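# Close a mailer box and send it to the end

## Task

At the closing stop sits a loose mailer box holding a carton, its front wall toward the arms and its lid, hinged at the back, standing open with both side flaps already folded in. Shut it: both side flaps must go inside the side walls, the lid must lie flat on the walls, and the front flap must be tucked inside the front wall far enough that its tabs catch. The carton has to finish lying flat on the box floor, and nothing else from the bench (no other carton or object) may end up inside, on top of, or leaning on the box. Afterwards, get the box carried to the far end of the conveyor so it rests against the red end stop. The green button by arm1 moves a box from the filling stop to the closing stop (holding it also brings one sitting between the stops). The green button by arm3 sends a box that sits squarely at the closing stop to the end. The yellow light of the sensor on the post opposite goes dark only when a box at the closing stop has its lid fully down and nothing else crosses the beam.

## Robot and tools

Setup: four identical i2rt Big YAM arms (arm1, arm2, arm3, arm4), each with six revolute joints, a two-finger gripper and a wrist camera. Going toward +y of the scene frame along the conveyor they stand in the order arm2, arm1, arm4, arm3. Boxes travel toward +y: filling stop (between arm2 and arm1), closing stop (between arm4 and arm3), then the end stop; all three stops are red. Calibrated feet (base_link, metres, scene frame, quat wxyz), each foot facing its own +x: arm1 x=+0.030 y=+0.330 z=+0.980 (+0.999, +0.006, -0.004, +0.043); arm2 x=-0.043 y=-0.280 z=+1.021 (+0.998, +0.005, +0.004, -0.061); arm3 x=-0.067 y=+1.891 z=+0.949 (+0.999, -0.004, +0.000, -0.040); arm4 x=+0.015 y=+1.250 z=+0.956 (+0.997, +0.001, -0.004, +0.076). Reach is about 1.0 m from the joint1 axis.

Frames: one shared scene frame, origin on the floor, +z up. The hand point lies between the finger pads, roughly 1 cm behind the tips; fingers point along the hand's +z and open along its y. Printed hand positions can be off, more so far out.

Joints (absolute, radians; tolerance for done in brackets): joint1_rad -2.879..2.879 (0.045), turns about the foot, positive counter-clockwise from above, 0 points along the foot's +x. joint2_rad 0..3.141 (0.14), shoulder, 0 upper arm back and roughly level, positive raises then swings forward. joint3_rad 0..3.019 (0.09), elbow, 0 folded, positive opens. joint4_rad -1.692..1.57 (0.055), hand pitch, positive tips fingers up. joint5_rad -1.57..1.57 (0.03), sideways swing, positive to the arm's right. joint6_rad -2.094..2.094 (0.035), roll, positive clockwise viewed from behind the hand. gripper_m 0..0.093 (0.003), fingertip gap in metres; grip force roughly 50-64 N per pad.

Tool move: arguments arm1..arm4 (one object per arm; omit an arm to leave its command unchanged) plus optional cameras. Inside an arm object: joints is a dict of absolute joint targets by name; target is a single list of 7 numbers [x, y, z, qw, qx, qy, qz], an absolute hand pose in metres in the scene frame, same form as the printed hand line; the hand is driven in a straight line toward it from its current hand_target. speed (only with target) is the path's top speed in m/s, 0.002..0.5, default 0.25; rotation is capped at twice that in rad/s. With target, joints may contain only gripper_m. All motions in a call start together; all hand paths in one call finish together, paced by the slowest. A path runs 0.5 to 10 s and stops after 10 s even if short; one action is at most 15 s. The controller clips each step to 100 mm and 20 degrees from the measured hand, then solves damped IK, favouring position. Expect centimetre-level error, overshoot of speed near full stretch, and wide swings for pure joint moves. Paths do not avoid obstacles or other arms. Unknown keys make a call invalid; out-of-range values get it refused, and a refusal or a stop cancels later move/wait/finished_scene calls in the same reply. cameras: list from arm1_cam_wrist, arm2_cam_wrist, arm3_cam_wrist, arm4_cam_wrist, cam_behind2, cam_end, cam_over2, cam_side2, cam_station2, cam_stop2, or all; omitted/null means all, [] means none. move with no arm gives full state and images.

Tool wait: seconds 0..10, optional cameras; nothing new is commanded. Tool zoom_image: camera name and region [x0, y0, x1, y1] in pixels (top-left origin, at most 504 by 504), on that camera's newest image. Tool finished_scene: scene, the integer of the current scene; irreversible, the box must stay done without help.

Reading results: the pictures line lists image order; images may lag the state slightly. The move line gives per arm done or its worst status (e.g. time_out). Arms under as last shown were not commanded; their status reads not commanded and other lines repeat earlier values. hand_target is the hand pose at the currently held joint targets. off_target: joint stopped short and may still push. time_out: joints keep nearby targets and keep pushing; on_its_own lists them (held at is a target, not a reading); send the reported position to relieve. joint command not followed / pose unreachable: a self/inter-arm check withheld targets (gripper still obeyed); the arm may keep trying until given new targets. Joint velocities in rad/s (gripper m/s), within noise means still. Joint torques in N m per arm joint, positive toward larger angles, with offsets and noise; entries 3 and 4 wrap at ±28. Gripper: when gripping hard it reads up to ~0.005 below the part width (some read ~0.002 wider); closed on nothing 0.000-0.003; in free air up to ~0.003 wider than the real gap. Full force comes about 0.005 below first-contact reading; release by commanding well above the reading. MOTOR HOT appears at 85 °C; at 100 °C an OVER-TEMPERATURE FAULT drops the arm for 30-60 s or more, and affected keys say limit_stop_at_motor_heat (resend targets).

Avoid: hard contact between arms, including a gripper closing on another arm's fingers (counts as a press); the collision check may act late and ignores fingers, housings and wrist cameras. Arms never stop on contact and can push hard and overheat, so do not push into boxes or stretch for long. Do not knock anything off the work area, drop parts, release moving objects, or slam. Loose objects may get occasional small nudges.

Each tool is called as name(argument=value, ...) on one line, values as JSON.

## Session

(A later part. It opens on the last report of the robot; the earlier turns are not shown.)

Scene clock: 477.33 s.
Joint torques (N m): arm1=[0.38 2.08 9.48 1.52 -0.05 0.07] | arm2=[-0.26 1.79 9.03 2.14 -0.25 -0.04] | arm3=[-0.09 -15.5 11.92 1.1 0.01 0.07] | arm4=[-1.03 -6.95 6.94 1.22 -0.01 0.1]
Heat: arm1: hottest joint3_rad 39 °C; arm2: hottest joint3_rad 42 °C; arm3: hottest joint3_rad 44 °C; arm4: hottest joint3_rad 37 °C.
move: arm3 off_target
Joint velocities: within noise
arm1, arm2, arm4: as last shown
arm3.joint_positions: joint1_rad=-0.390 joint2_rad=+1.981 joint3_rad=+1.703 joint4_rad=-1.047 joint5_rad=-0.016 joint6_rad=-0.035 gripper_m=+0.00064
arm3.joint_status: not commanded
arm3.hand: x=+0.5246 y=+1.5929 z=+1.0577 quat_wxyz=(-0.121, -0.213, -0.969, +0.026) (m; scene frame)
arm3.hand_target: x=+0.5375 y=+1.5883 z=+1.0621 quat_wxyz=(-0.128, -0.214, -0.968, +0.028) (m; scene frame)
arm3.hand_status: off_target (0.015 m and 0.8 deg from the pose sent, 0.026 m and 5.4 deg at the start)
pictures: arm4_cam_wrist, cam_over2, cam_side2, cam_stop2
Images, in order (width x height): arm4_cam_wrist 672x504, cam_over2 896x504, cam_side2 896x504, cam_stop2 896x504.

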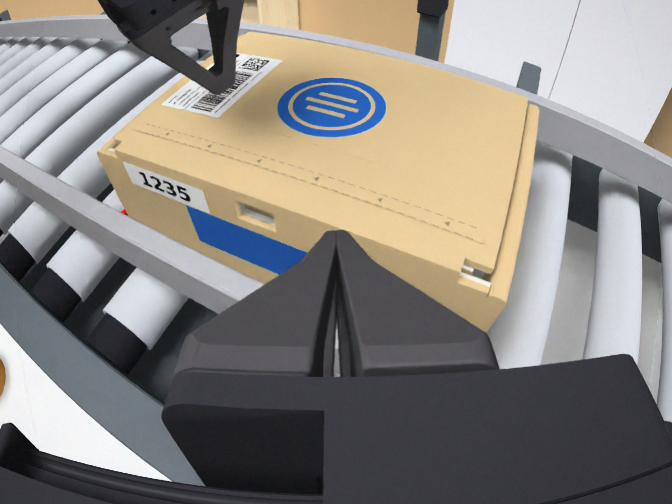

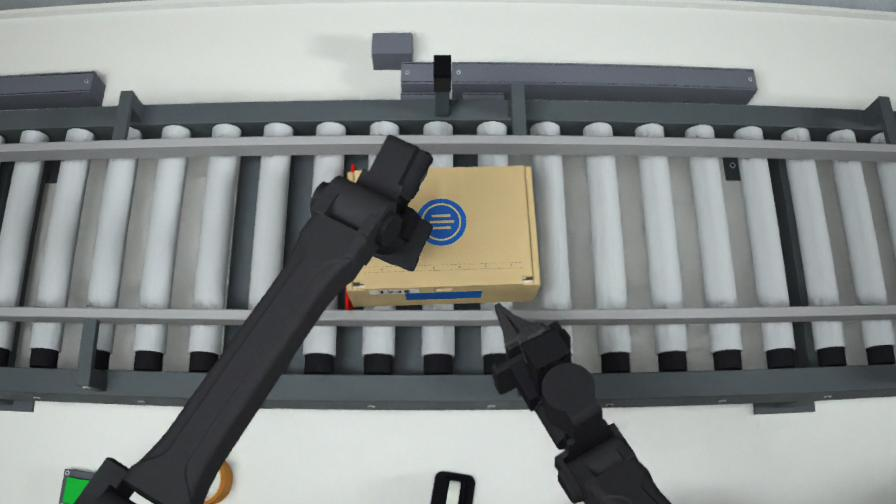

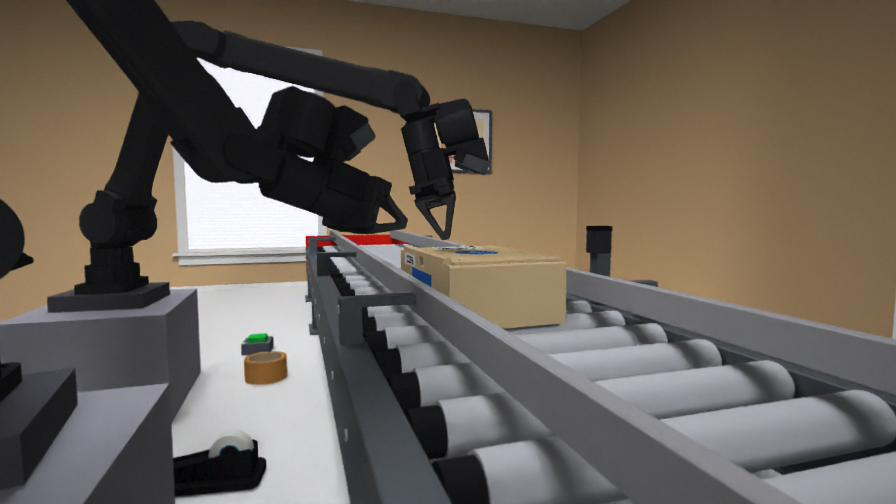

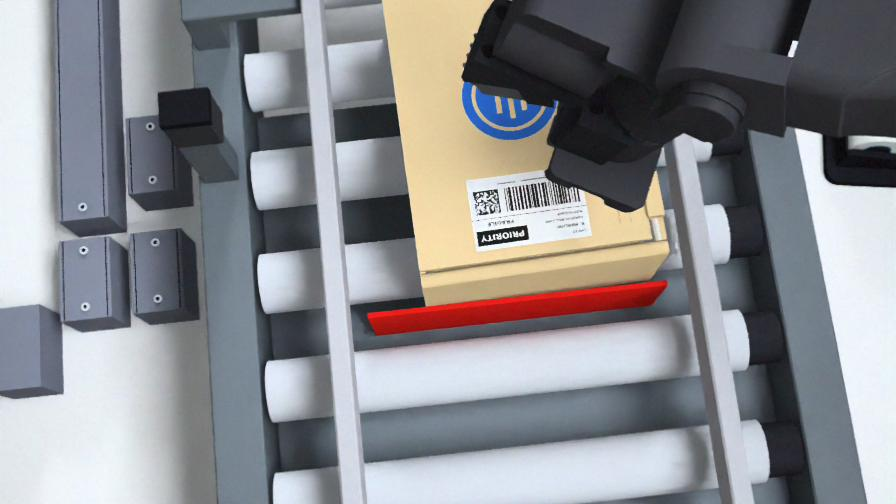

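move(arm3={"target": [0.33, 1.80, 1.18, 0.0866, 0.11277, 0.98978, -0.00987], "speed": 0.3}, arm4={"target": [0.42, 1.33, 1.12, 0.25689, -0.11772, 0.95873, 0.03154], "speed": 0.3}, cameras=["cam_over2"])

move(arm3={"target": [0.168, 2.13, 0.88, 0.04023, -0.38634, 0.92132, 0.01687], "speed": 0.3}, arm4={"target": [0.548, 1.342, 1.015, 0.12956, -0.12083, 0.98405, 0.01591], "speed": 0.2}, cameras=["cam_over2", "arm4_cam_wrist", "arm3_cam_wrist"])

zoom_image(camera="cam_over2", region=[330, 140, 570, 320])

Scene clock: 519.77 s.
Joint torques (N m): arm1=[0.32 1.73 9.37 1.65 -0.02 0.08] | arm2=[-0.21 1.79 9.03 2.17 -0.25 -0.04] | arm3=[0.67 -7.47 8.76 0.96 0.12 0.07] | arm4=[-1.55 -5.13 14.94 0.5 -0.1 0.07]
Heat: arm1: hottest joint3_rad 39 °C; arm2: hottest joint3_rad 42 °C; arm3: hottest joint3_rad 54 °C; arm4: hottest joint3_rad 37 °C.
move: arm3 done; arm4 off_target
Joint velocities: within noise
arm1, arm2: as last shown
arm3.joint_positions: joint1_rad=-0.161 joint2_rad=+1.300 joint3_rad=+1.190 joint4_rad=-1.282 joint5_rad=-0.012 joint6_rad=-0.011 gripper_m=+0.00064
arm3.joint_status: not commanded
arm3.hand: x=+0.3312 y=+1.7954 z=+1.1788 quat_wxyz=(-0.089, -0.114, -0.989, +0.009) (m; scene frame)
arm3.hand_target: x=+0.3300 y=+1.8000 z=+1.1799 quat_wxyz=(-0.087, -0.113, -0.990, +0.010) (m; scene frame)
arm3.hand_status: done (0.005 m and 0.4 deg from the pose sent, 0.309 m and 12.6 deg at the start)
arm4.joint_positions: joint1_rad=+0.044 joint2_rad=+1.152 joint3_rad=+0.753 joint4_rad=-0.702 joint5_rad=-0.030 joint6_rad=-0.043 gripper_m=+0.00039
arm4.joint_status: not commanded
arm4.hand: x=+0.3984 y=+1.3307 z=+1.0958 quat_wxyz=(-0.235, +0.119, -0.964, -0.033) (m; scene frame)
arm4.hand_target: x=+0.4186 y=+1.3297 z=+1.1204 quat_wxyz=(-0.257, +0.118, -0.959, -0.031) (m; scene frame)
arm4.hand_status: off_target (0.032 m and 2.6 deg from the pose sent, 0.134 m and 43.0 deg at the start)
pictures: cam_over2
Images, in order (width x height): cam_over2 896x504.

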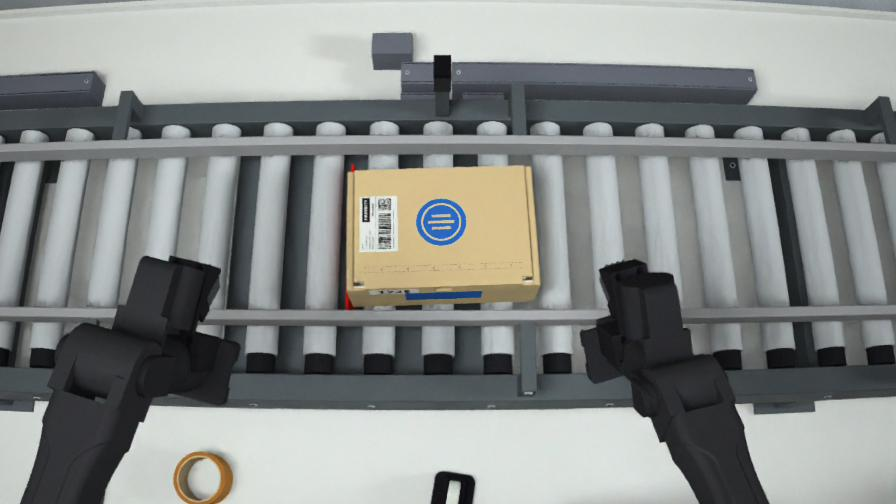

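Scene clock: 522.33 s.
Joint torques (N m): arm1=[0.26 1.73 9.5 1.58 -0.04 0.06] | arm2=[-0.26 1.96 9.06 2.15 -0.25 -0.04] | arm3=[0.5 -5.6 6.75 1.59 0.12 0.11] | arm4=[-1.67 -12.28 12.9 0.09 -0.05 0.06]
Heat: arm1: hottest joint3_rad 39 °C; arm2: hottest joint3_rad 42 °C; arm3: hottest joint3_rad 53 °C; arm4: hottest joint3_rad 37 °C.
move: arm3 off_target; arm4 off_target
Joint velocities: within noise
arm1.joint_positions: joint1_rad=+0.132 joint2_rad=+0.622 joint3_rad=+1.316 joint4_rad=-1.332 joint5_rad=-0.137 joint6_rad=-0.103 gripper_m=+0.09396
arm1.joint_status: not commanded
arm1.hand: x=+0.2589 y=+0.3986 z=+1.4874 quat_wxyz=(-0.449, +0.170, -0.873, -0.091) (m; scene frame)
arm1.hand_target: x=+0.2573 y=+0.3981 z=+1.5005 quat_wxyz=(-0.462, +0.170, -0.866, -0.092) (m; scene frame)
arm1.hand_status: not commanded
arm2.joint_positions: joint1_rad=-0.114 joint2_rad=+0.604 joint3_rad=+1.372 joint4_rad=-1.337 joint5_rad=-0.127 joint6_rad=-0.314 gripper_m=+0.09396
arm2.joint_status: not commanded
arm2.hand: x=+0.1893 y=-0.3187 z=+1.5541 quat_wxyz=(-0.473, +0.062, -0.876, +0.072) (m; scene frame)
arm2.hand_target: x=+0.1870 y=-0.3182 z=+1.5641 quat_wxyz=(-0.483, +0.063, -0.870, +0.075) (m; scene frame)
arm2.hand_status: not commanded
arm3.joint_positions: joint1_rad=+0.866 joint2_rad=+1.614 joint3_rad=+0.582 joint4_rad=-0.468 joint5_rad=-0.009 joint6_rad=-0.006 gripper_m=+0.00064
arm3.joint_status: not commanded
arm3.hand: x=+0.1584 y=+2.1164 z=+0.8796 quat_wxyz=(-0.029, +0.385, -0.922, -0.014) (m; scene frame)
arm3.hand_target: x=+0.1676 y=+2.1298 z=+0.8805 quat_wxyz=(-0.040, +0.386, -0.921, -0.017) (m; scene frame)
arm3.hand_status: off_target (0.017 m and 1.3 deg from the pose sent, 0.477 m and 58.9 deg at the start)
arm4.joint_positions: joint1_rad=+0.026 joint2_rad=+1.734 joint3_rad=+1.141 joint4_rad=-0.762 joint5_rad=-0.021 joint6_rad=-0.067 gripper_m=+0.00039
arm4.joint_status: not commanded
arm4.hand: x=+0.5255 y=+1.3455 z=+0.9999 quat_wxyz=(-0.111, +0.123, -0.986, -0.017) (m; scene frame)
arm4.hand_target: x=+0.5470 y=+1.3418 z=+1.0154 quat_wxyz=(-0.130, +0.121, -0.984, -0.016) (m; scene frame)
arm4.hand_status: off_target (0.027 m and 2.2 deg from the pose sent, 0.170 m and 12.4 deg at the start)
pictures: arm3_cam_wrist, arm4_cam_wrist, cam_over2
Images, in order (width x height): arm3_cam_wrist 672x504, arm4_cam_wrist 672x504, cam_over2 896x504.

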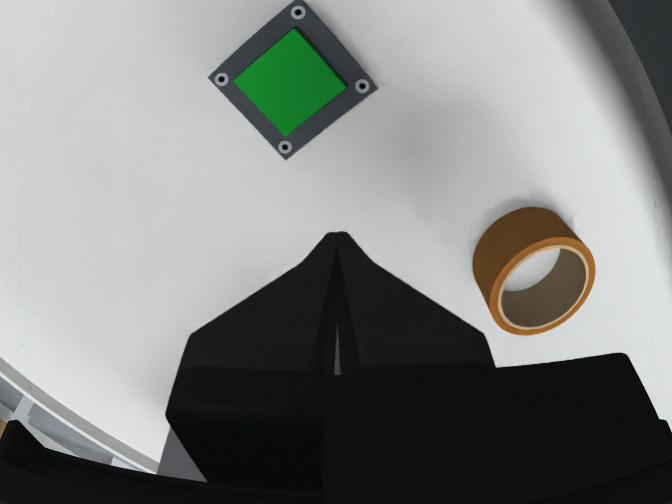

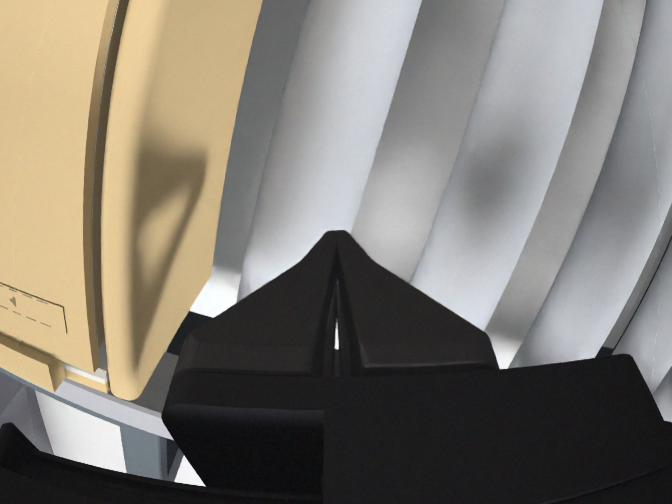

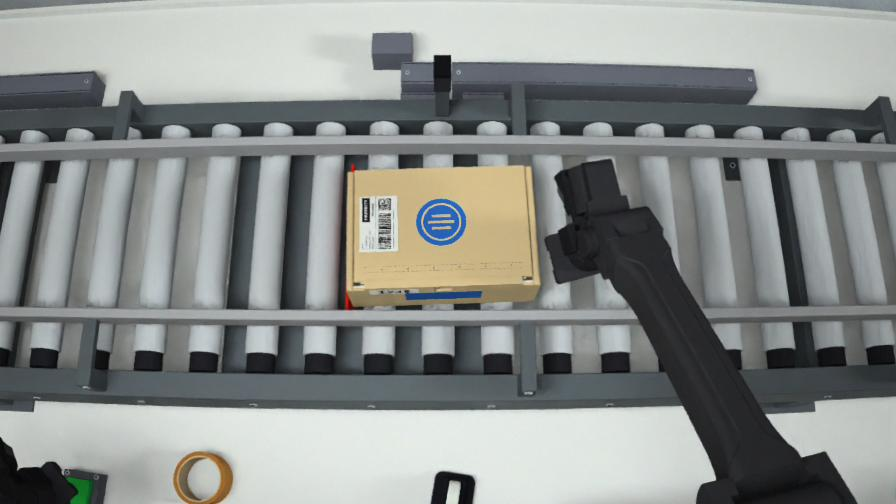

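Scaled by 2.100 from the camera's 896x504 image, which has a finer 1280x720 frame.

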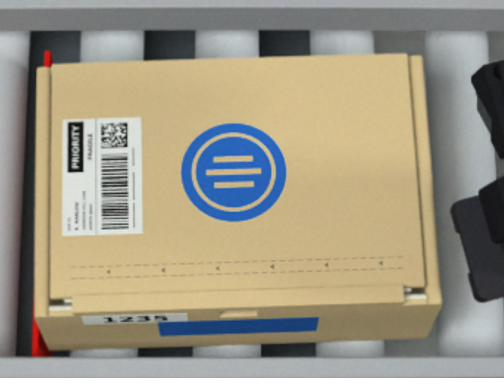

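move(arm4={"target": [0.548, 1.392, 1.015, 0.12956, -0.12083, 0.98405, 0.01591], "speed": 0.06}, cameras=["cam_stop2", "cam_over2"])

Scene clock: 540.20 s.
Joint torques (N m): arm1=[0.5 1.73 9.5 1.62 -0.02 0.06] | arm2=[-0.21 1.85 9.05 2.14 -0.25 -0.04] | arm3=[0.62 -5.6 6.72 1.63 0.13 0.08] | arm4=[0.03 -12.34 13.04 0.14 -0.03 0.22]
Heat: arm1: hottest joint3_rad 39 °C; arm2: hottest joint3_rad 42 °C; arm3: hottest joint3_rad 50 °C; arm4: hottest joint3_rad 41 °C.
move: arm4 off_target
Joint velocities: within noise
arm1, arm2, arm3: as last shown
arm3.joint_positions: joint1_rad=+0.866 joint2_rad=+1.614 joint3_rad=+0.582 joint4_rad=-0.468 joint5_rad=-0.009 joint6_rad=-0.005 gripper_m=+0.00064
arm3.hand: x=+0.1584 y=+2.1165 z=+0.8796 quat_wxyz=(-0.029, +0.385, -0.922, -0.014) (m; scene frame)
arm4.joint_positions: joint1_rad=+0.100 joint2_rad=+1.755 joint3_rad=+1.173 joint4_rad=-0.771 joint5_rad=+0.002 joint6_rad=+0.009 gripper_m=+0.00039
arm4.joint_status: not commanded
arm4.hand: x=+0.5285 y=+1.3819 z=+1.0015 quat_wxyz=(-0.113, +0.121, -0.986, -0.014) (m; scene frame)
arm4.hand_target: x=+0.5470 y=+1.3919 z=+1.0155 quat_wxyz=(-0.130, +0.121, -0.984, -0.016) (m; scene frame)
arm4.hand_status: off_target (0.026 m and 1.9 deg from the pose sent, 0.054 m and 2.2 deg at the start)
pictures: cam_over2, cam_stop2
Images, in order (width x height): cam_over2 896x504, cam_stop2 896x504.

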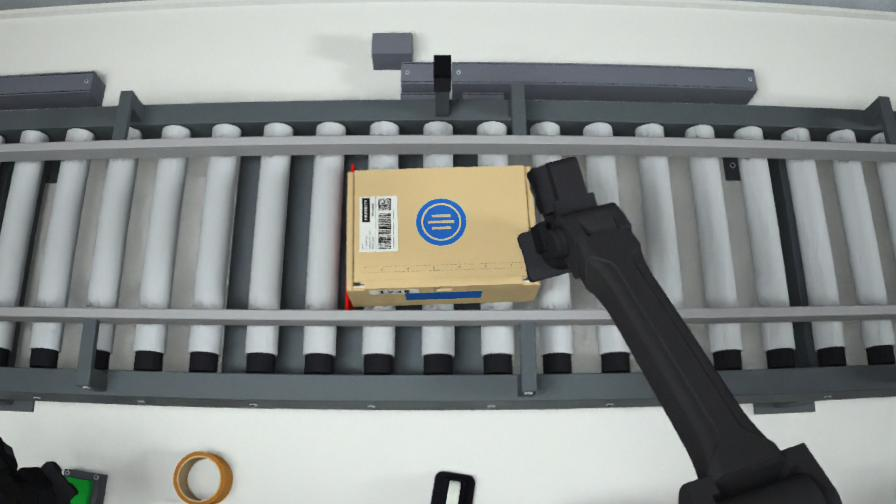

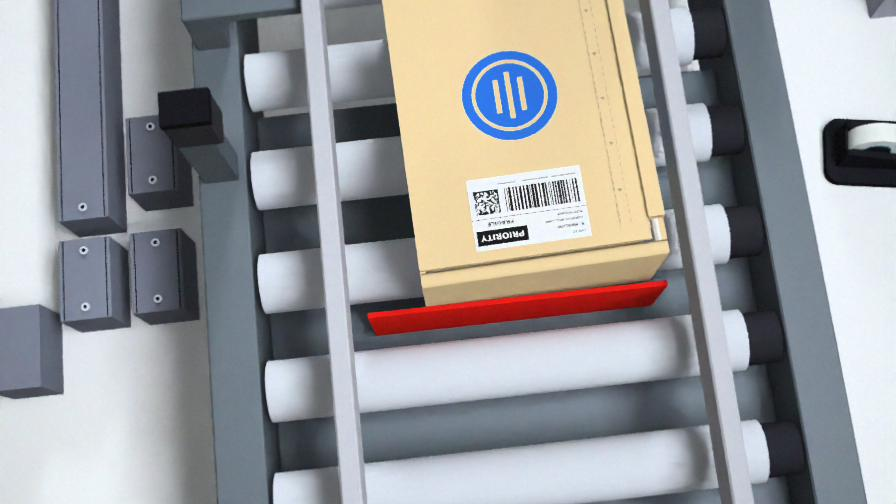

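move(arm4={"target": [0.548, 1.407, 1.015, 0.12956, -0.12083, 0.98405, 0.01591], "speed": 0.05}, cameras=["cam_stop2"])

move(arm4={"target": [0.548, 1.420, 1.015, 0.12956, -0.12083, 0.98405, 0.01591], "speed": 0.05}, cameras=["cam_stop2"])

Scene clock: 547.77 s.
Joint torques (N m): arm1=[0.32 1.85 9.5 1.59 -0.03 0.08] | arm2=[-0.26 1.85 9.06 2.15 -0.25 -0.04] | arm3=[0.5 -5.71 6.74 1.62 0.12 0.1] | arm4=[1.14 -12.22 13.33 0.23 -0.23 0.2]
Heat: arm1: hottest joint3_rad 39 °C; arm2: hottest joint3_rad 42 °C; arm3: hottest joint3_rad 49 °C; arm4: hottest joint3_rad 41 °C.
move: arm4 off_target
Joint velocities: within noise
arm1, arm2, arm3: as last shown
arm4.joint_positions: joint1_rad=+0.114 joint2_rad=+1.761 joint3_rad=+1.183 joint4_rad=-0.778 joint5_rad=+0.015 joint6_rad=+0.038 gripper_m=+0.00039
arm4.joint_status: not commanded
arm4.hand: x=+0.5289 y=+1.3871 z=+1.0015 quat_wxyz=(-0.111, +0.112, -0.987, -0.010) (m; scene frame)
arm4.hand_target: x=+0.5465 y=+1.4067 z=+1.0154 quat_wxyz=(-0.130, +0.121, -0.984, -0.016) (m; scene frame)
arm4.hand_status: off_target (0.031 m and 2.4 deg from the pose sent, 0.035 m and 1.9 deg at the start)
pictures: cam_stop2
Images, in order (width x height): cam_stop2 896x504.

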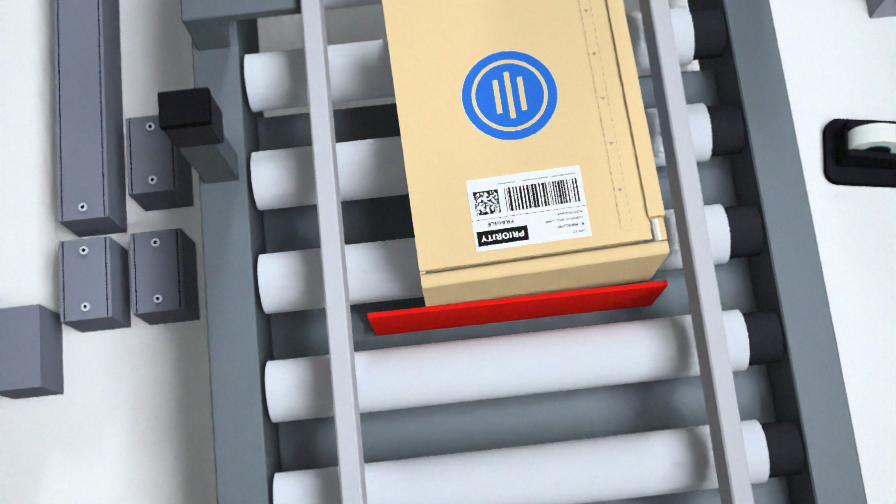

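Scene clock: 548.77 s.
Joint torques (N m): arm1=[0.32 1.9 9.44 1.62 -0.04 0.07] | arm2=[-0.21 1.85 9.03 2.15 -0.25 -0.05] | arm3=[0.44 -5.77 6.75 1.57 0.12 0.06] | arm4=[2.37 -11.99 13.74 0.51 -0.57 0.19]
Heat: arm1: hottest joint3_rad 39 °C; arm2: hottest joint3_rad 42 °C; arm3: hottest joint3_rad 49 °C; arm4: hottest joint3_rad 41 °C.
move: arm4 off_target
Joint velocities: within noise
arm1, arm2, arm3: as last shown
arm4.joint_positions: joint1_rad=+0.121 joint2_rad=+1.763 joint3_rad=+1.188 joint4_rad=-0.789 joint5_rad=+0.029 joint6_rad=+0.064 gripper_m=+0.00039
arm4.joint_status: not commanded
arm4.hand: x=+0.5285 y=+1.3884 z=+1.0017 quat_wxyz=(-0.109, +0.102, -0.989, -0.004) (m; scene frame)
arm4.hand_target: x=+0.5457 y=+1.4197 z=+1.0158 quat_wxyz=(-0.130, +0.121, -0.984, -0.016) (m; scene frame)
arm4.hand_status: off_target (0.039 m and 3.5 deg from the pose sent, 0.040 m and 2.4 deg at the start)
pictures: cam_stop2
Images, in order (width x height): cam_stop2 896x504.

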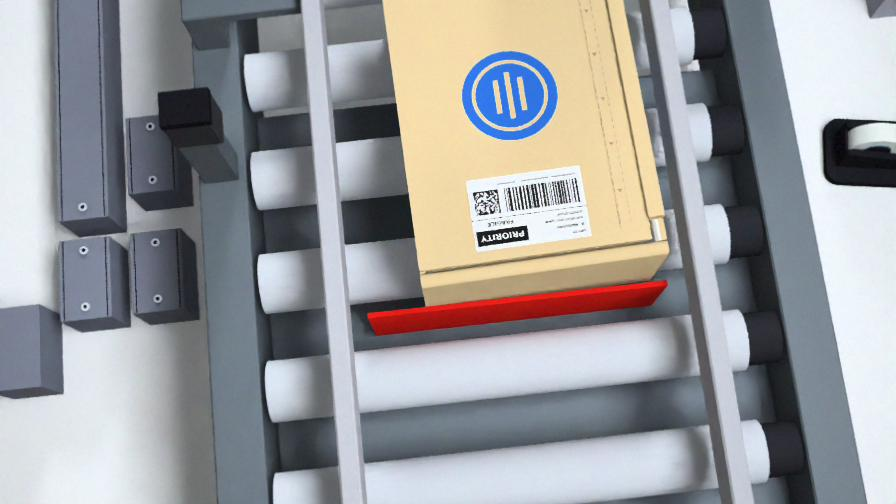

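zoom_image(camera="cam_stop2", region=[350, 200, 690, 350])

Scaled by 1.482 from the camera's 896x504 image, which has a finer 1280x720 frame.

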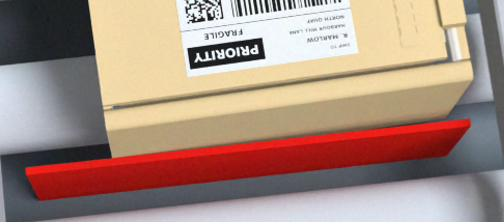

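move(cameras=["cam_stop2", "cam_over2", "cam_side2", "cam_station2", "cam_behind2", "arm4_cam_wrist"])

Scene clock: 600.10 s.
Joint torques (N m): arm1=[0.26 1.79 9.47 1.66 -0.06 0.06] | arm2=[-0.26 1.79 9.06 2.15 -0.25 -0.04] | arm3=[0.62 -5.6 6.67 1.63 0.12 0.08] | arm4=[2.37 -11.93 13.74 0.46 -0.58 0.18]
Heat: arm1: hottest joint3_rad 39 °C; arm2: hottest joint3_rad 43 °C; arm3: hottest joint3_rad 46 °C; arm4: hottest joint3_rad 43 °C.
Joint velocities: within noise
arm1.joint_positions: joint1_rad=+0.132 joint2_rad=+0.622 joint3_rad=+1.316 joint4_rad=-1.332 joint5_rad=-0.137 joint6_rad=-0.103 gripper_m=+0.09396
arm1.joint_status: not commanded
arm1.hand: x=+0.2589 y=+0.3986 z=+1.4874 quat_wxyz=(-0.449, +0.170, -0.873, -0.091) (m; scene frame)
arm1.hand_target: x=+0.2573 y=+0.3981 z=+1.5005 quat_wxyz=(-0.462, +0.170, -0.866, -0.092) (m; scene frame)
arm1.hand_status: not commanded
arm2.joint_positions: joint1_rad=-0.114 joint2_rad=+0.604 joint3_rad=+1.372 joint4_rad=-1.337 joint5_rad=-0.127 joint6_rad=-0.314 gripper_m=+0.09396
arm2.joint_status: not commanded
arm2.hand: x=+0.1893 y=-0.3187 z=+1.5541 quat_wxyz=(-0.473, +0.062, -0.876, +0.072) (m; scene frame)
arm2.hand_target: x=+0.1870 y=-0.3182 z=+1.5641 quat_wxyz=(-0.483, +0.063, -0.870, +0.075) (m; scene frame)
arm2.hand_status: not commanded
arm3.joint_positions: joint1_rad=+0.866 joint2_rad=+1.614 joint3_rad=+0.582 joint4_rad=-0.468 joint5_rad=-0.009 joint6_rad=-0.005 gripper_m=+0.00064
arm3.joint_status: not commanded
arm3.hand: x=+0.1584 y=+2.1165 z=+0.8796 quat_wxyz=(-0.029, +0.385, -0.922, -0.014) (m; scene frame)
arm3.hand_target: x=+0.1676 y=+2.1298 z=+0.8805 quat_wxyz=(-0.040, +0.386, -0.921, -0.017) (m; scene frame)
arm3.hand_status: not commanded
arm4.joint_positions: joint1_rad=+0.121 joint2_rad=+1.763 joint3_rad=+1.188 joint4_rad=-0.789 joint5_rad=+0.029 joint6_rad=+0.065 gripper_m=+0.00039
arm4.joint_status: not commanded
arm4.hand: x=+0.5284 y=+1.3883 z=+1.0017 quat_wxyz=(-0.109, +0.102, -0.989, -0.004) (m; scene frame)
arm4.hand_target: x=+0.5457 y=+1.4196 z=+1.0158 quat_wxyz=(-0.130, +0.121, -0.984, -0.016) (m; scene frame)
arm4.hand_status: off_target (0.040 m and 3.6 deg from the pose sent, 0.040 m and 2.4 deg at the start)
pictures: arm4_cam_wrist, cam_behind2, cam_over2, cam_side2, cam_station2, cam_stop2
Images, in order (width x height): arm4_cam_wrist 672x504, cam_behind2 896x504, cam_over2 896x504, cam_side2 896x504, cam_station2 896x504, cam_stop2 896x504.

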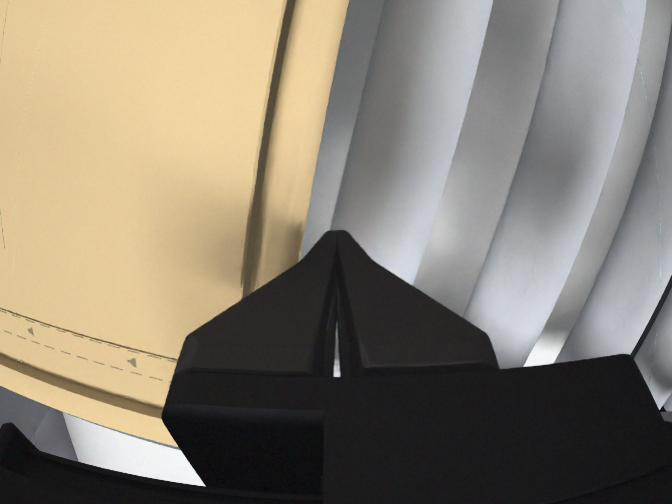

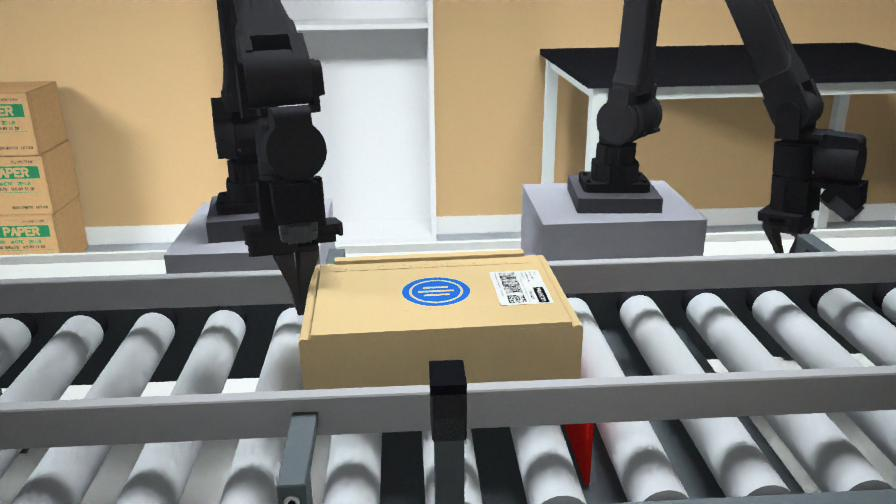

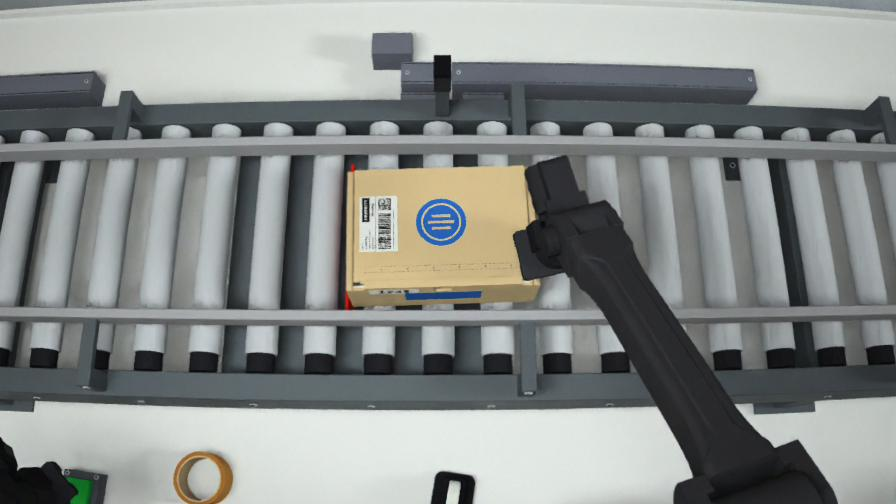

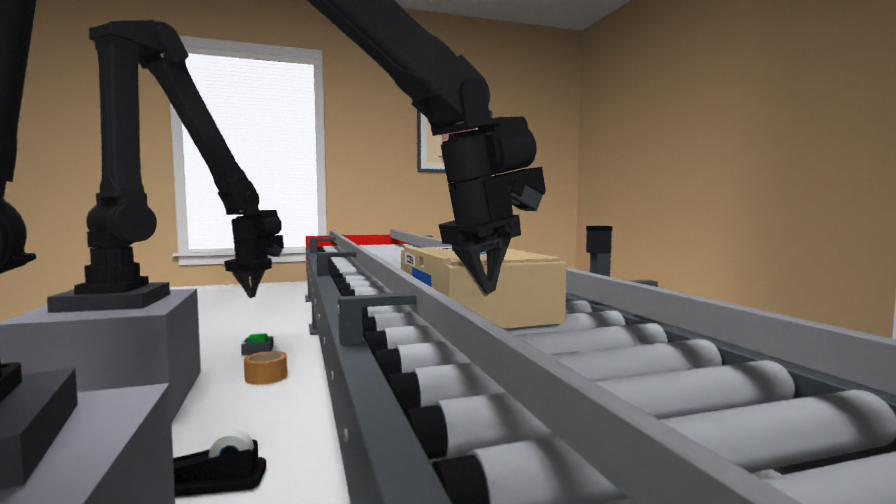

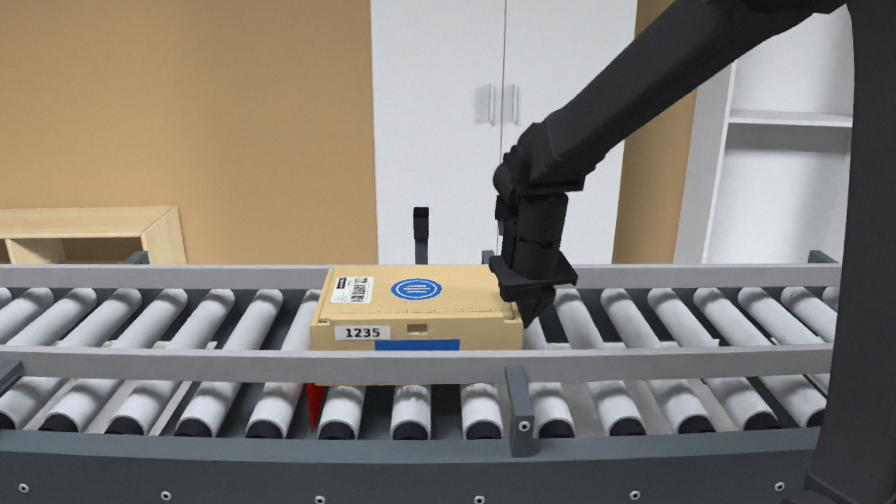

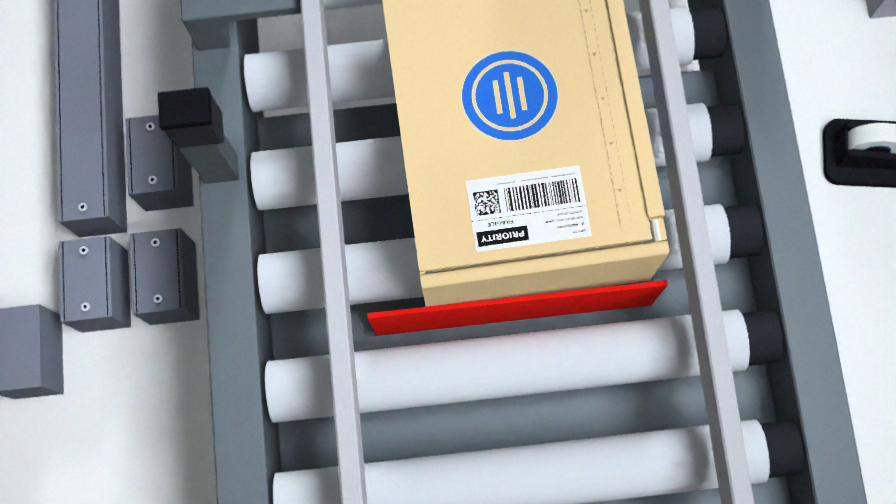

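zoom_image(camera="cam_over2", region=[330, 140, 560, 325])

zoom_image(camera="cam_station2", region=[290, 250, 560, 440])

zoom_image(camera="cam_behind2", region=[280, 230, 620, 500])

Scaled by 2.191 from the camera's 896x504 image, which has a finer 1280x720 frame.

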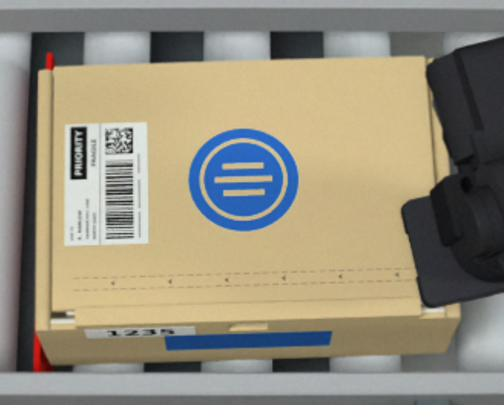

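Scaled by 1.867 from the camera's 896x504 image, which has a finer 1280x720 frame.

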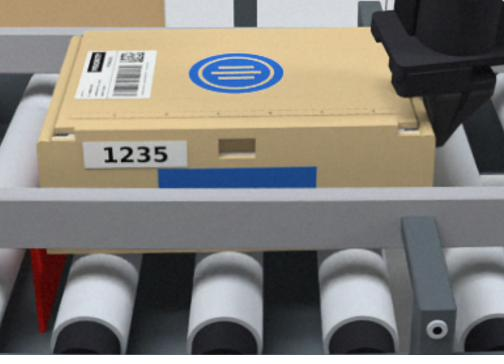

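Scaled by 1.482 from the camera's 896x504 image, which has a finer 1280x720 frame.

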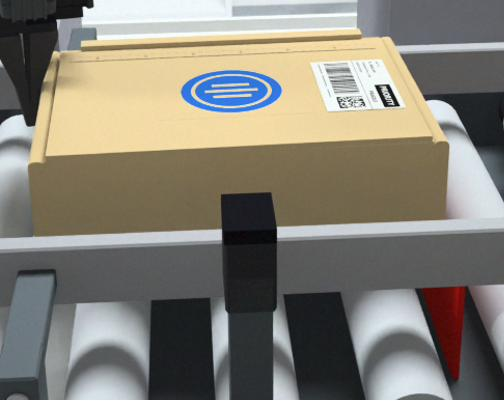

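move(arm4={"target": [0.540, 1.445, 1.015, 0.12956, -0.12083, 0.98405, 0.01591], "speed": 0.05}, cameras=["cam_stop2"])

zoom_image(camera="cam_stop2", region=[350, 200, 690, 350])

Scene clock: 688.00 s.
Joint torques (N m): arm1=[0.09 1.73 9.46 1.59 -0.03 0.07] | arm2=[-0.26 1.85 9.05 2.14 -0.26 -0.04] | arm3=[0.38 -5.48 6.74 1.58 0.11 0.07] | arm4=[4.89 -12.16 13.46 0.79 -1.26 0.14]
Heat: arm1: hottest joint3_rad 40 °C; arm2: hottest joint3_rad 43 °C; arm3: hottest joint3_rad 44 °C; arm4: hottest joint3_rad 46 °C.
move: arm4 off_target
Joint velocities: within noise
arm1, arm2, arm3: as last shown
arm4.joint_positions: joint1_rad=+0.137 joint2_rad=+1.763 joint3_rad=+1.188 joint4_rad=-0.800 joint5_rad=+0.058 joint6_rad=+0.119 gripper_m=+0.00038
arm4.joint_status: not commanded
arm4.hand: x=+0.5249 y=+1.3909 z=+1.0014 quat_wxyz=(-0.106, +0.082, -0.991, +0.008) (m; scene frame)
arm4.hand_target: x=+0.5358 y=+1.4435 z=+1.0161 quat_wxyz=(-0.129, +0.121, -0.984, -0.017) (m; scene frame)
arm4.hand_status: off_target (0.058 m and 6.0 deg from the pose sent, 0.059 m and 3.6 deg at the start)
pictures: cam_stop2
Images, in order (width x height): cam_stop2 896x504.

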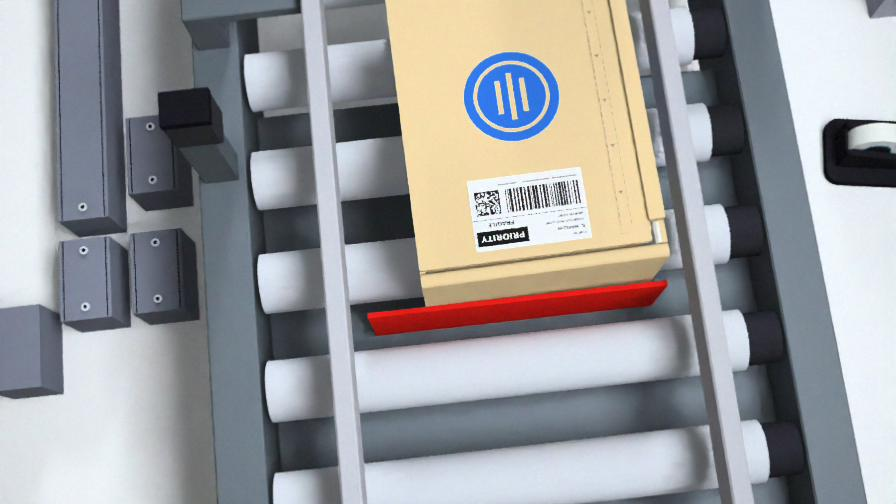

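Scaled by 1.482 from the camera's 896x504 image, which has a finer 1280x720 frame.

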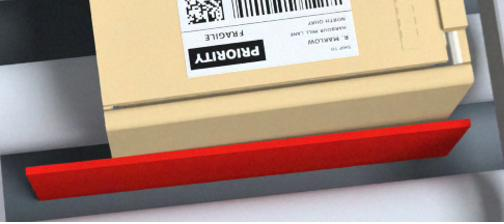

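move(arm4={"target": [0.532, 1.472, 1.015, 0.12956, -0.12083, 0.98405, 0.01591], "speed": 0.05}, cameras=["cam_stop2"])

zoom_image(camera="cam_stop2", region=[350, 200, 690, 350])

Scene clock: 696.13 s.
Joint torques (N m): arm1=[0.21 1.85 9.47 1.55 -0.05 0.06] | arm2=[-0.21 1.85 9.05 2.15 -0.25 -0.05] | arm3=[0.26 -5.42 6.65 1.54 0.11 0.07] | arm4=[7.41 -12.1 13.53 0.72 -1.95 0.05]
Heat: arm1: hottest joint3_rad 40 °C; arm2: hottest joint3_rad 43 °C; arm3: hottest joint3_rad 44 °C; arm4: hottest joint3_rad 46 °C.
move: arm4 off_target
Joint velocities: within noise
arm1, arm2, arm3: as last shown
arm4.joint_positions: joint1_rad=+0.155 joint2_rad=+1.763 joint3_rad=+1.188 joint4_rad=-0.803 joint5_rad=+0.089 joint6_rad=+0.178 gripper_m=+0.00037
arm4.joint_status: not commanded
arm4.hand: x=+0.5232 y=+1.3949 z=+1.0016 quat_wxyz=(-0.108, +0.060, -0.992, +0.019) (m; scene frame)
arm4.hand_target: x=+0.5253 y=+1.4683 z=+1.0164 quat_wxyz=(-0.128, +0.121, -0.984, -0.017) (m; scene frame)
arm4.hand_status: off_target (0.079 m and 8.4 deg from the pose sent, 0.082 m and 5.9 deg at the start)
pictures: cam_stop2
Images, in order (width x height): cam_stop2 896x504.

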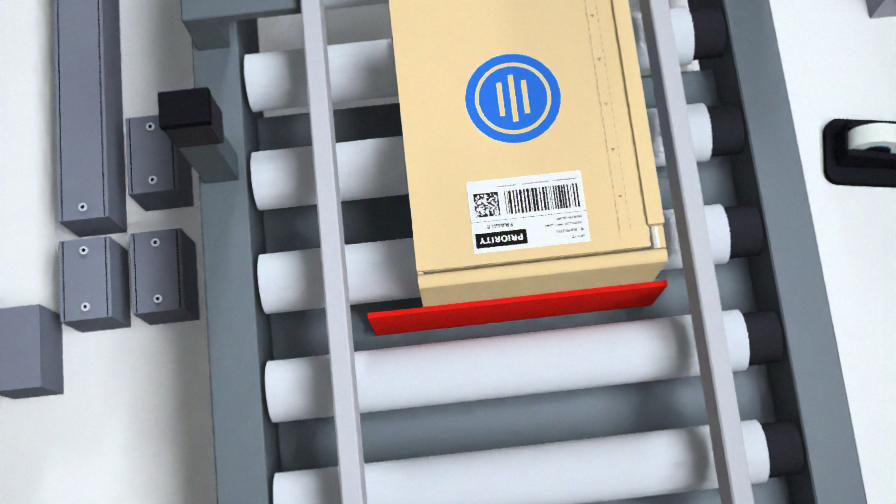

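Scaled by 1.482 from the camera's 896x504 image, which has a finer 1280x720 frame.

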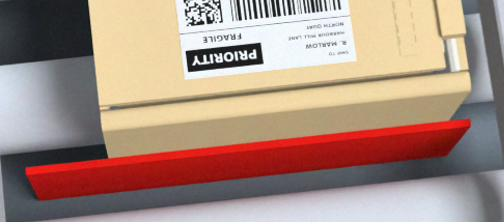

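move(arm4={"target": [0.528, 1.345, 1.015, 0.12956, -0.12083, 0.98405, 0.01591], "speed": 0.12}, arm3={"target": [0.166, 2.169, 0.852, 0.04023, -0.38634, 0.92132, 0.01687], "speed": 0.1}, cameras=["cam_stop2", "arm3_cam_wrist"])

zoom_image(camera="cam_stop2", region=[350, 200, 690, 350])

Scene clock: 731.30 s.
Joint torques (N m): arm1=[0.09 1.85 9.46 1.58 -0.04 0.06] | arm2=[-0.32 1.85 9.03 2.15 -0.25 -0.04] | arm3=[0.85 -6.77 6.15 1.62 0.14 0.1] | arm4=[-0.97 -14.1 8.35 0.81 -0.24 0.07]
Heat: arm1: hottest joint3_rad 40 °C; arm2: hottest joint3_rad 43 °C; arm3: hottest joint3_rad 44 °C; arm4: hottest joint3_rad 46 °C.
move: arm3 off_target; arm4 off_target
Joint velocities: within noise
arm1, arm2: as last shown
arm3.joint_positions: joint1_rad=+0.947 joint2_rad=+1.747 joint3_rad=+0.654 joint4_rad=-0.403 joint5_rad=-0.001 joint6_rad=+0.077 gripper_m=+0.00064
arm3.joint_status: not commanded
arm3.hand: x=+0.1594 y=+2.1555 z=+0.8537 quat_wxyz=(-0.031, +0.384, -0.923, -0.014) (m; scene frame)
arm3.hand_target: x=+0.1658 y=+2.1688 z=+0.8524 quat_wxyz=(-0.040, +0.386, -0.921, -0.017) (m; scene frame)
arm3.hand_status: off_target (0.015 m and 1.1 deg from the pose sent, 0.060 m and 1.3 deg at the start)
arm4.joint_positions: joint1_rad=+0.030 joint2_rad=+1.721 joint3_rad=+1.135 joint4_rad=-0.764 joint5_rad=-0.013 joint6_rad=-0.054 gripper_m=+0.00037
arm4.joint_status: not commanded
arm4.hand: x=+0.5236 y=+1.3456 z=+1.0046 quat_wxyz=(-0.114, +0.118, -0.986, -0.014) (m; scene frame)
arm4.hand_target: x=+0.5280 y=+1.3449 z=+1.0150 quat_wxyz=(-0.130, +0.121, -0.984, -0.016) (m; scene frame)
arm4.hand_status: off_target (0.011 m and 1.8 deg from the pose sent, 0.052 m and 8.4 deg at the start)
pictures: arm3_cam_wrist, cam_stop2
Images, in order (width x height): arm3_cam_wrist 672x504, cam_stop2 896x504.

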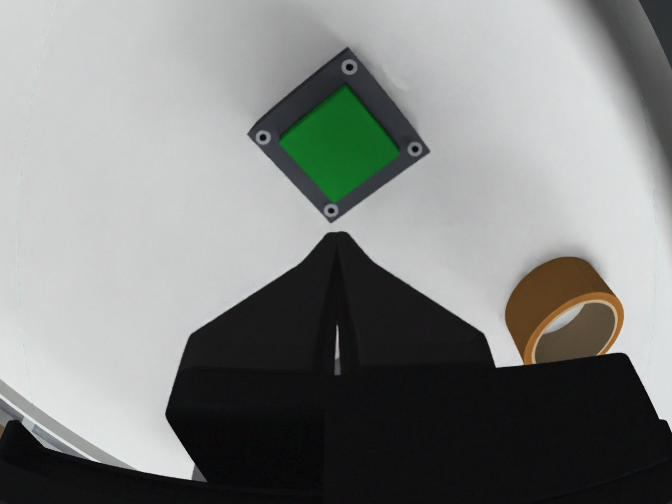

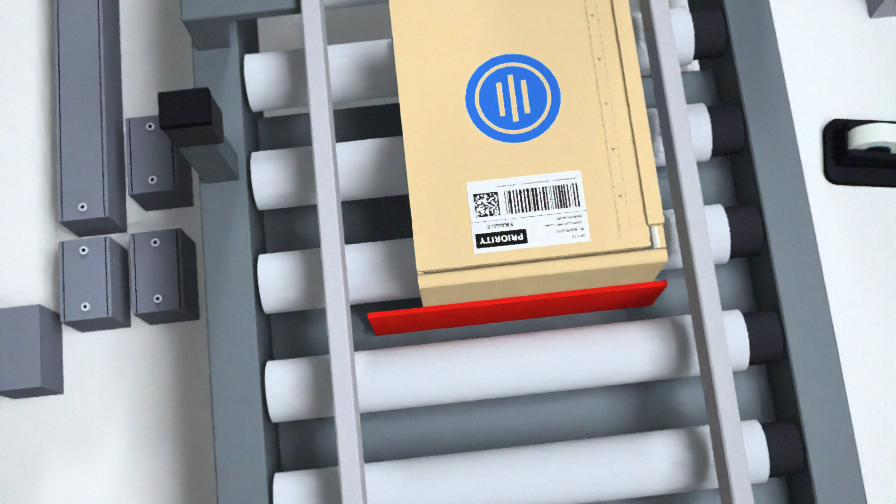

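Scaled by 1.482 from the camera's 896x504 image, which has a finer 1280x720 frame.

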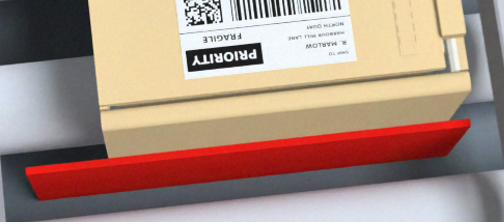

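move(arm4={"target": [0.515, 1.285, 1.095, 0.12956, -0.12083, 0.98405, 0.01591], "speed": 0.15}, arm3={"target": [0.166, 2.169, 0.785, 0.04023, -0.38634, 0.92132, 0.01687], "speed": 0.12}, cameras=["cam_stop2", "arm3_cam_wrist"])

Scene clock: 743.97 s.
Joint torques (N m): arm1=[0.32 1.67 9.46 1.55 -0.03 0.06] | arm2=[-0.26 1.9 9.06 2.14 -0.25 -0.04] | arm3=[0.5 -8.18 4.03 1.61 0.14 0.09] | arm4=[-1.49 -12.04 13.75 0.1 -0.27 0.05]
Heat: arm1: hottest joint3_rad 40 °C; arm2: hottest joint3_rad 43 °C; arm3: hottest joint3_rad 43 °C; arm4: hottest joint3_rad 46 °C.
move: arm3 off_target; arm4 off_target
Joint velocities: within noise
arm1, arm2: as last shown
arm3.joint_positions: joint1_rad=+0.947 joint2_rad=+1.961 joint3_rad=+0.671 joint4_rad=-0.199 joint5_rad=-0.001 joint6_rad=+0.078 gripper_m=+0.00064
arm3.joint_status: not commanded
arm3.hand: x=+0.1633 y=+2.1597 z=+0.7895 quat_wxyz=(-0.035, +0.384, -0.923, -0.016) (m; scene frame)
arm3.hand_target: x=+0.1659 y=+2.1688 z=+0.7853 quat_wxyz=(-0.040, +0.386, -0.921, -0.017) (m; scene frame)
arm3.hand_status: off_target (0.011 m and 0.7 deg from the pose sent, 0.070 m and 1.1 deg at the start)
arm4.joint_positions: joint1_rad=-0.087 joint2_rad=+1.568 joint3_rad=+1.135 joint4_rad=-0.948 joint5_rad=-0.043 joint6_rad=-0.173 gripper_m=+0.00037
arm4.joint_status: not commanded
arm4.hand: x=+0.4946 y=+1.2883 z=+1.0680 quat_wxyz=(-0.100, +0.121, -0.987, -0.017) (m; scene frame)
arm4.hand_target: x=+0.5137 y=+1.2848 z=+1.0953 quat_wxyz=(-0.130, +0.121, -0.984, -0.016) (m; scene frame)
arm4.hand_status: off_target (0.034 m and 3.4 deg from the pose sent, 0.109 m and 1.8 deg at the start)
pictures: arm3_cam_wrist, cam_stop2
Images, in order (width x height): arm3_cam_wrist 672x504, cam_stop2 896x504.

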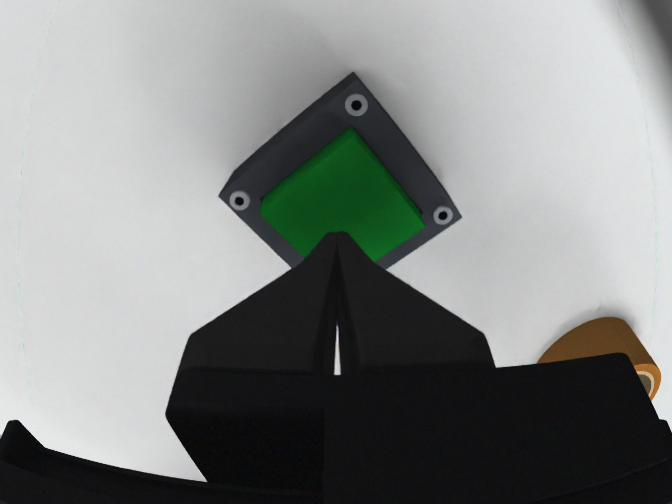

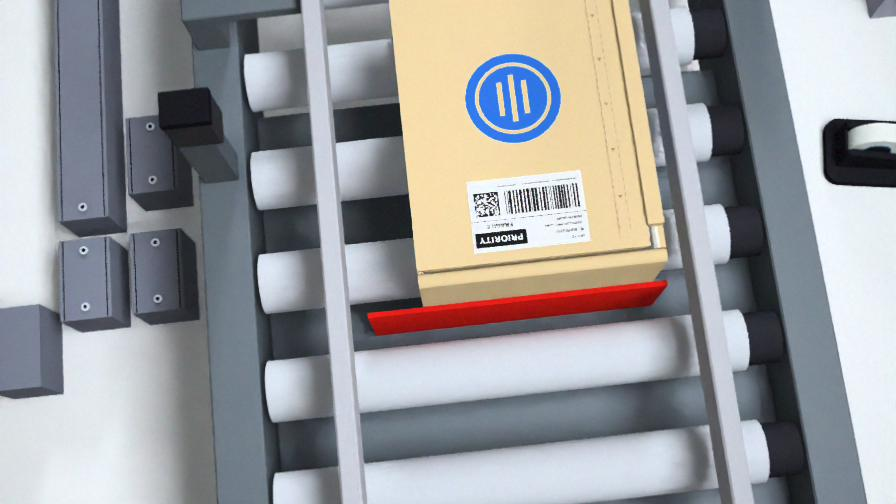

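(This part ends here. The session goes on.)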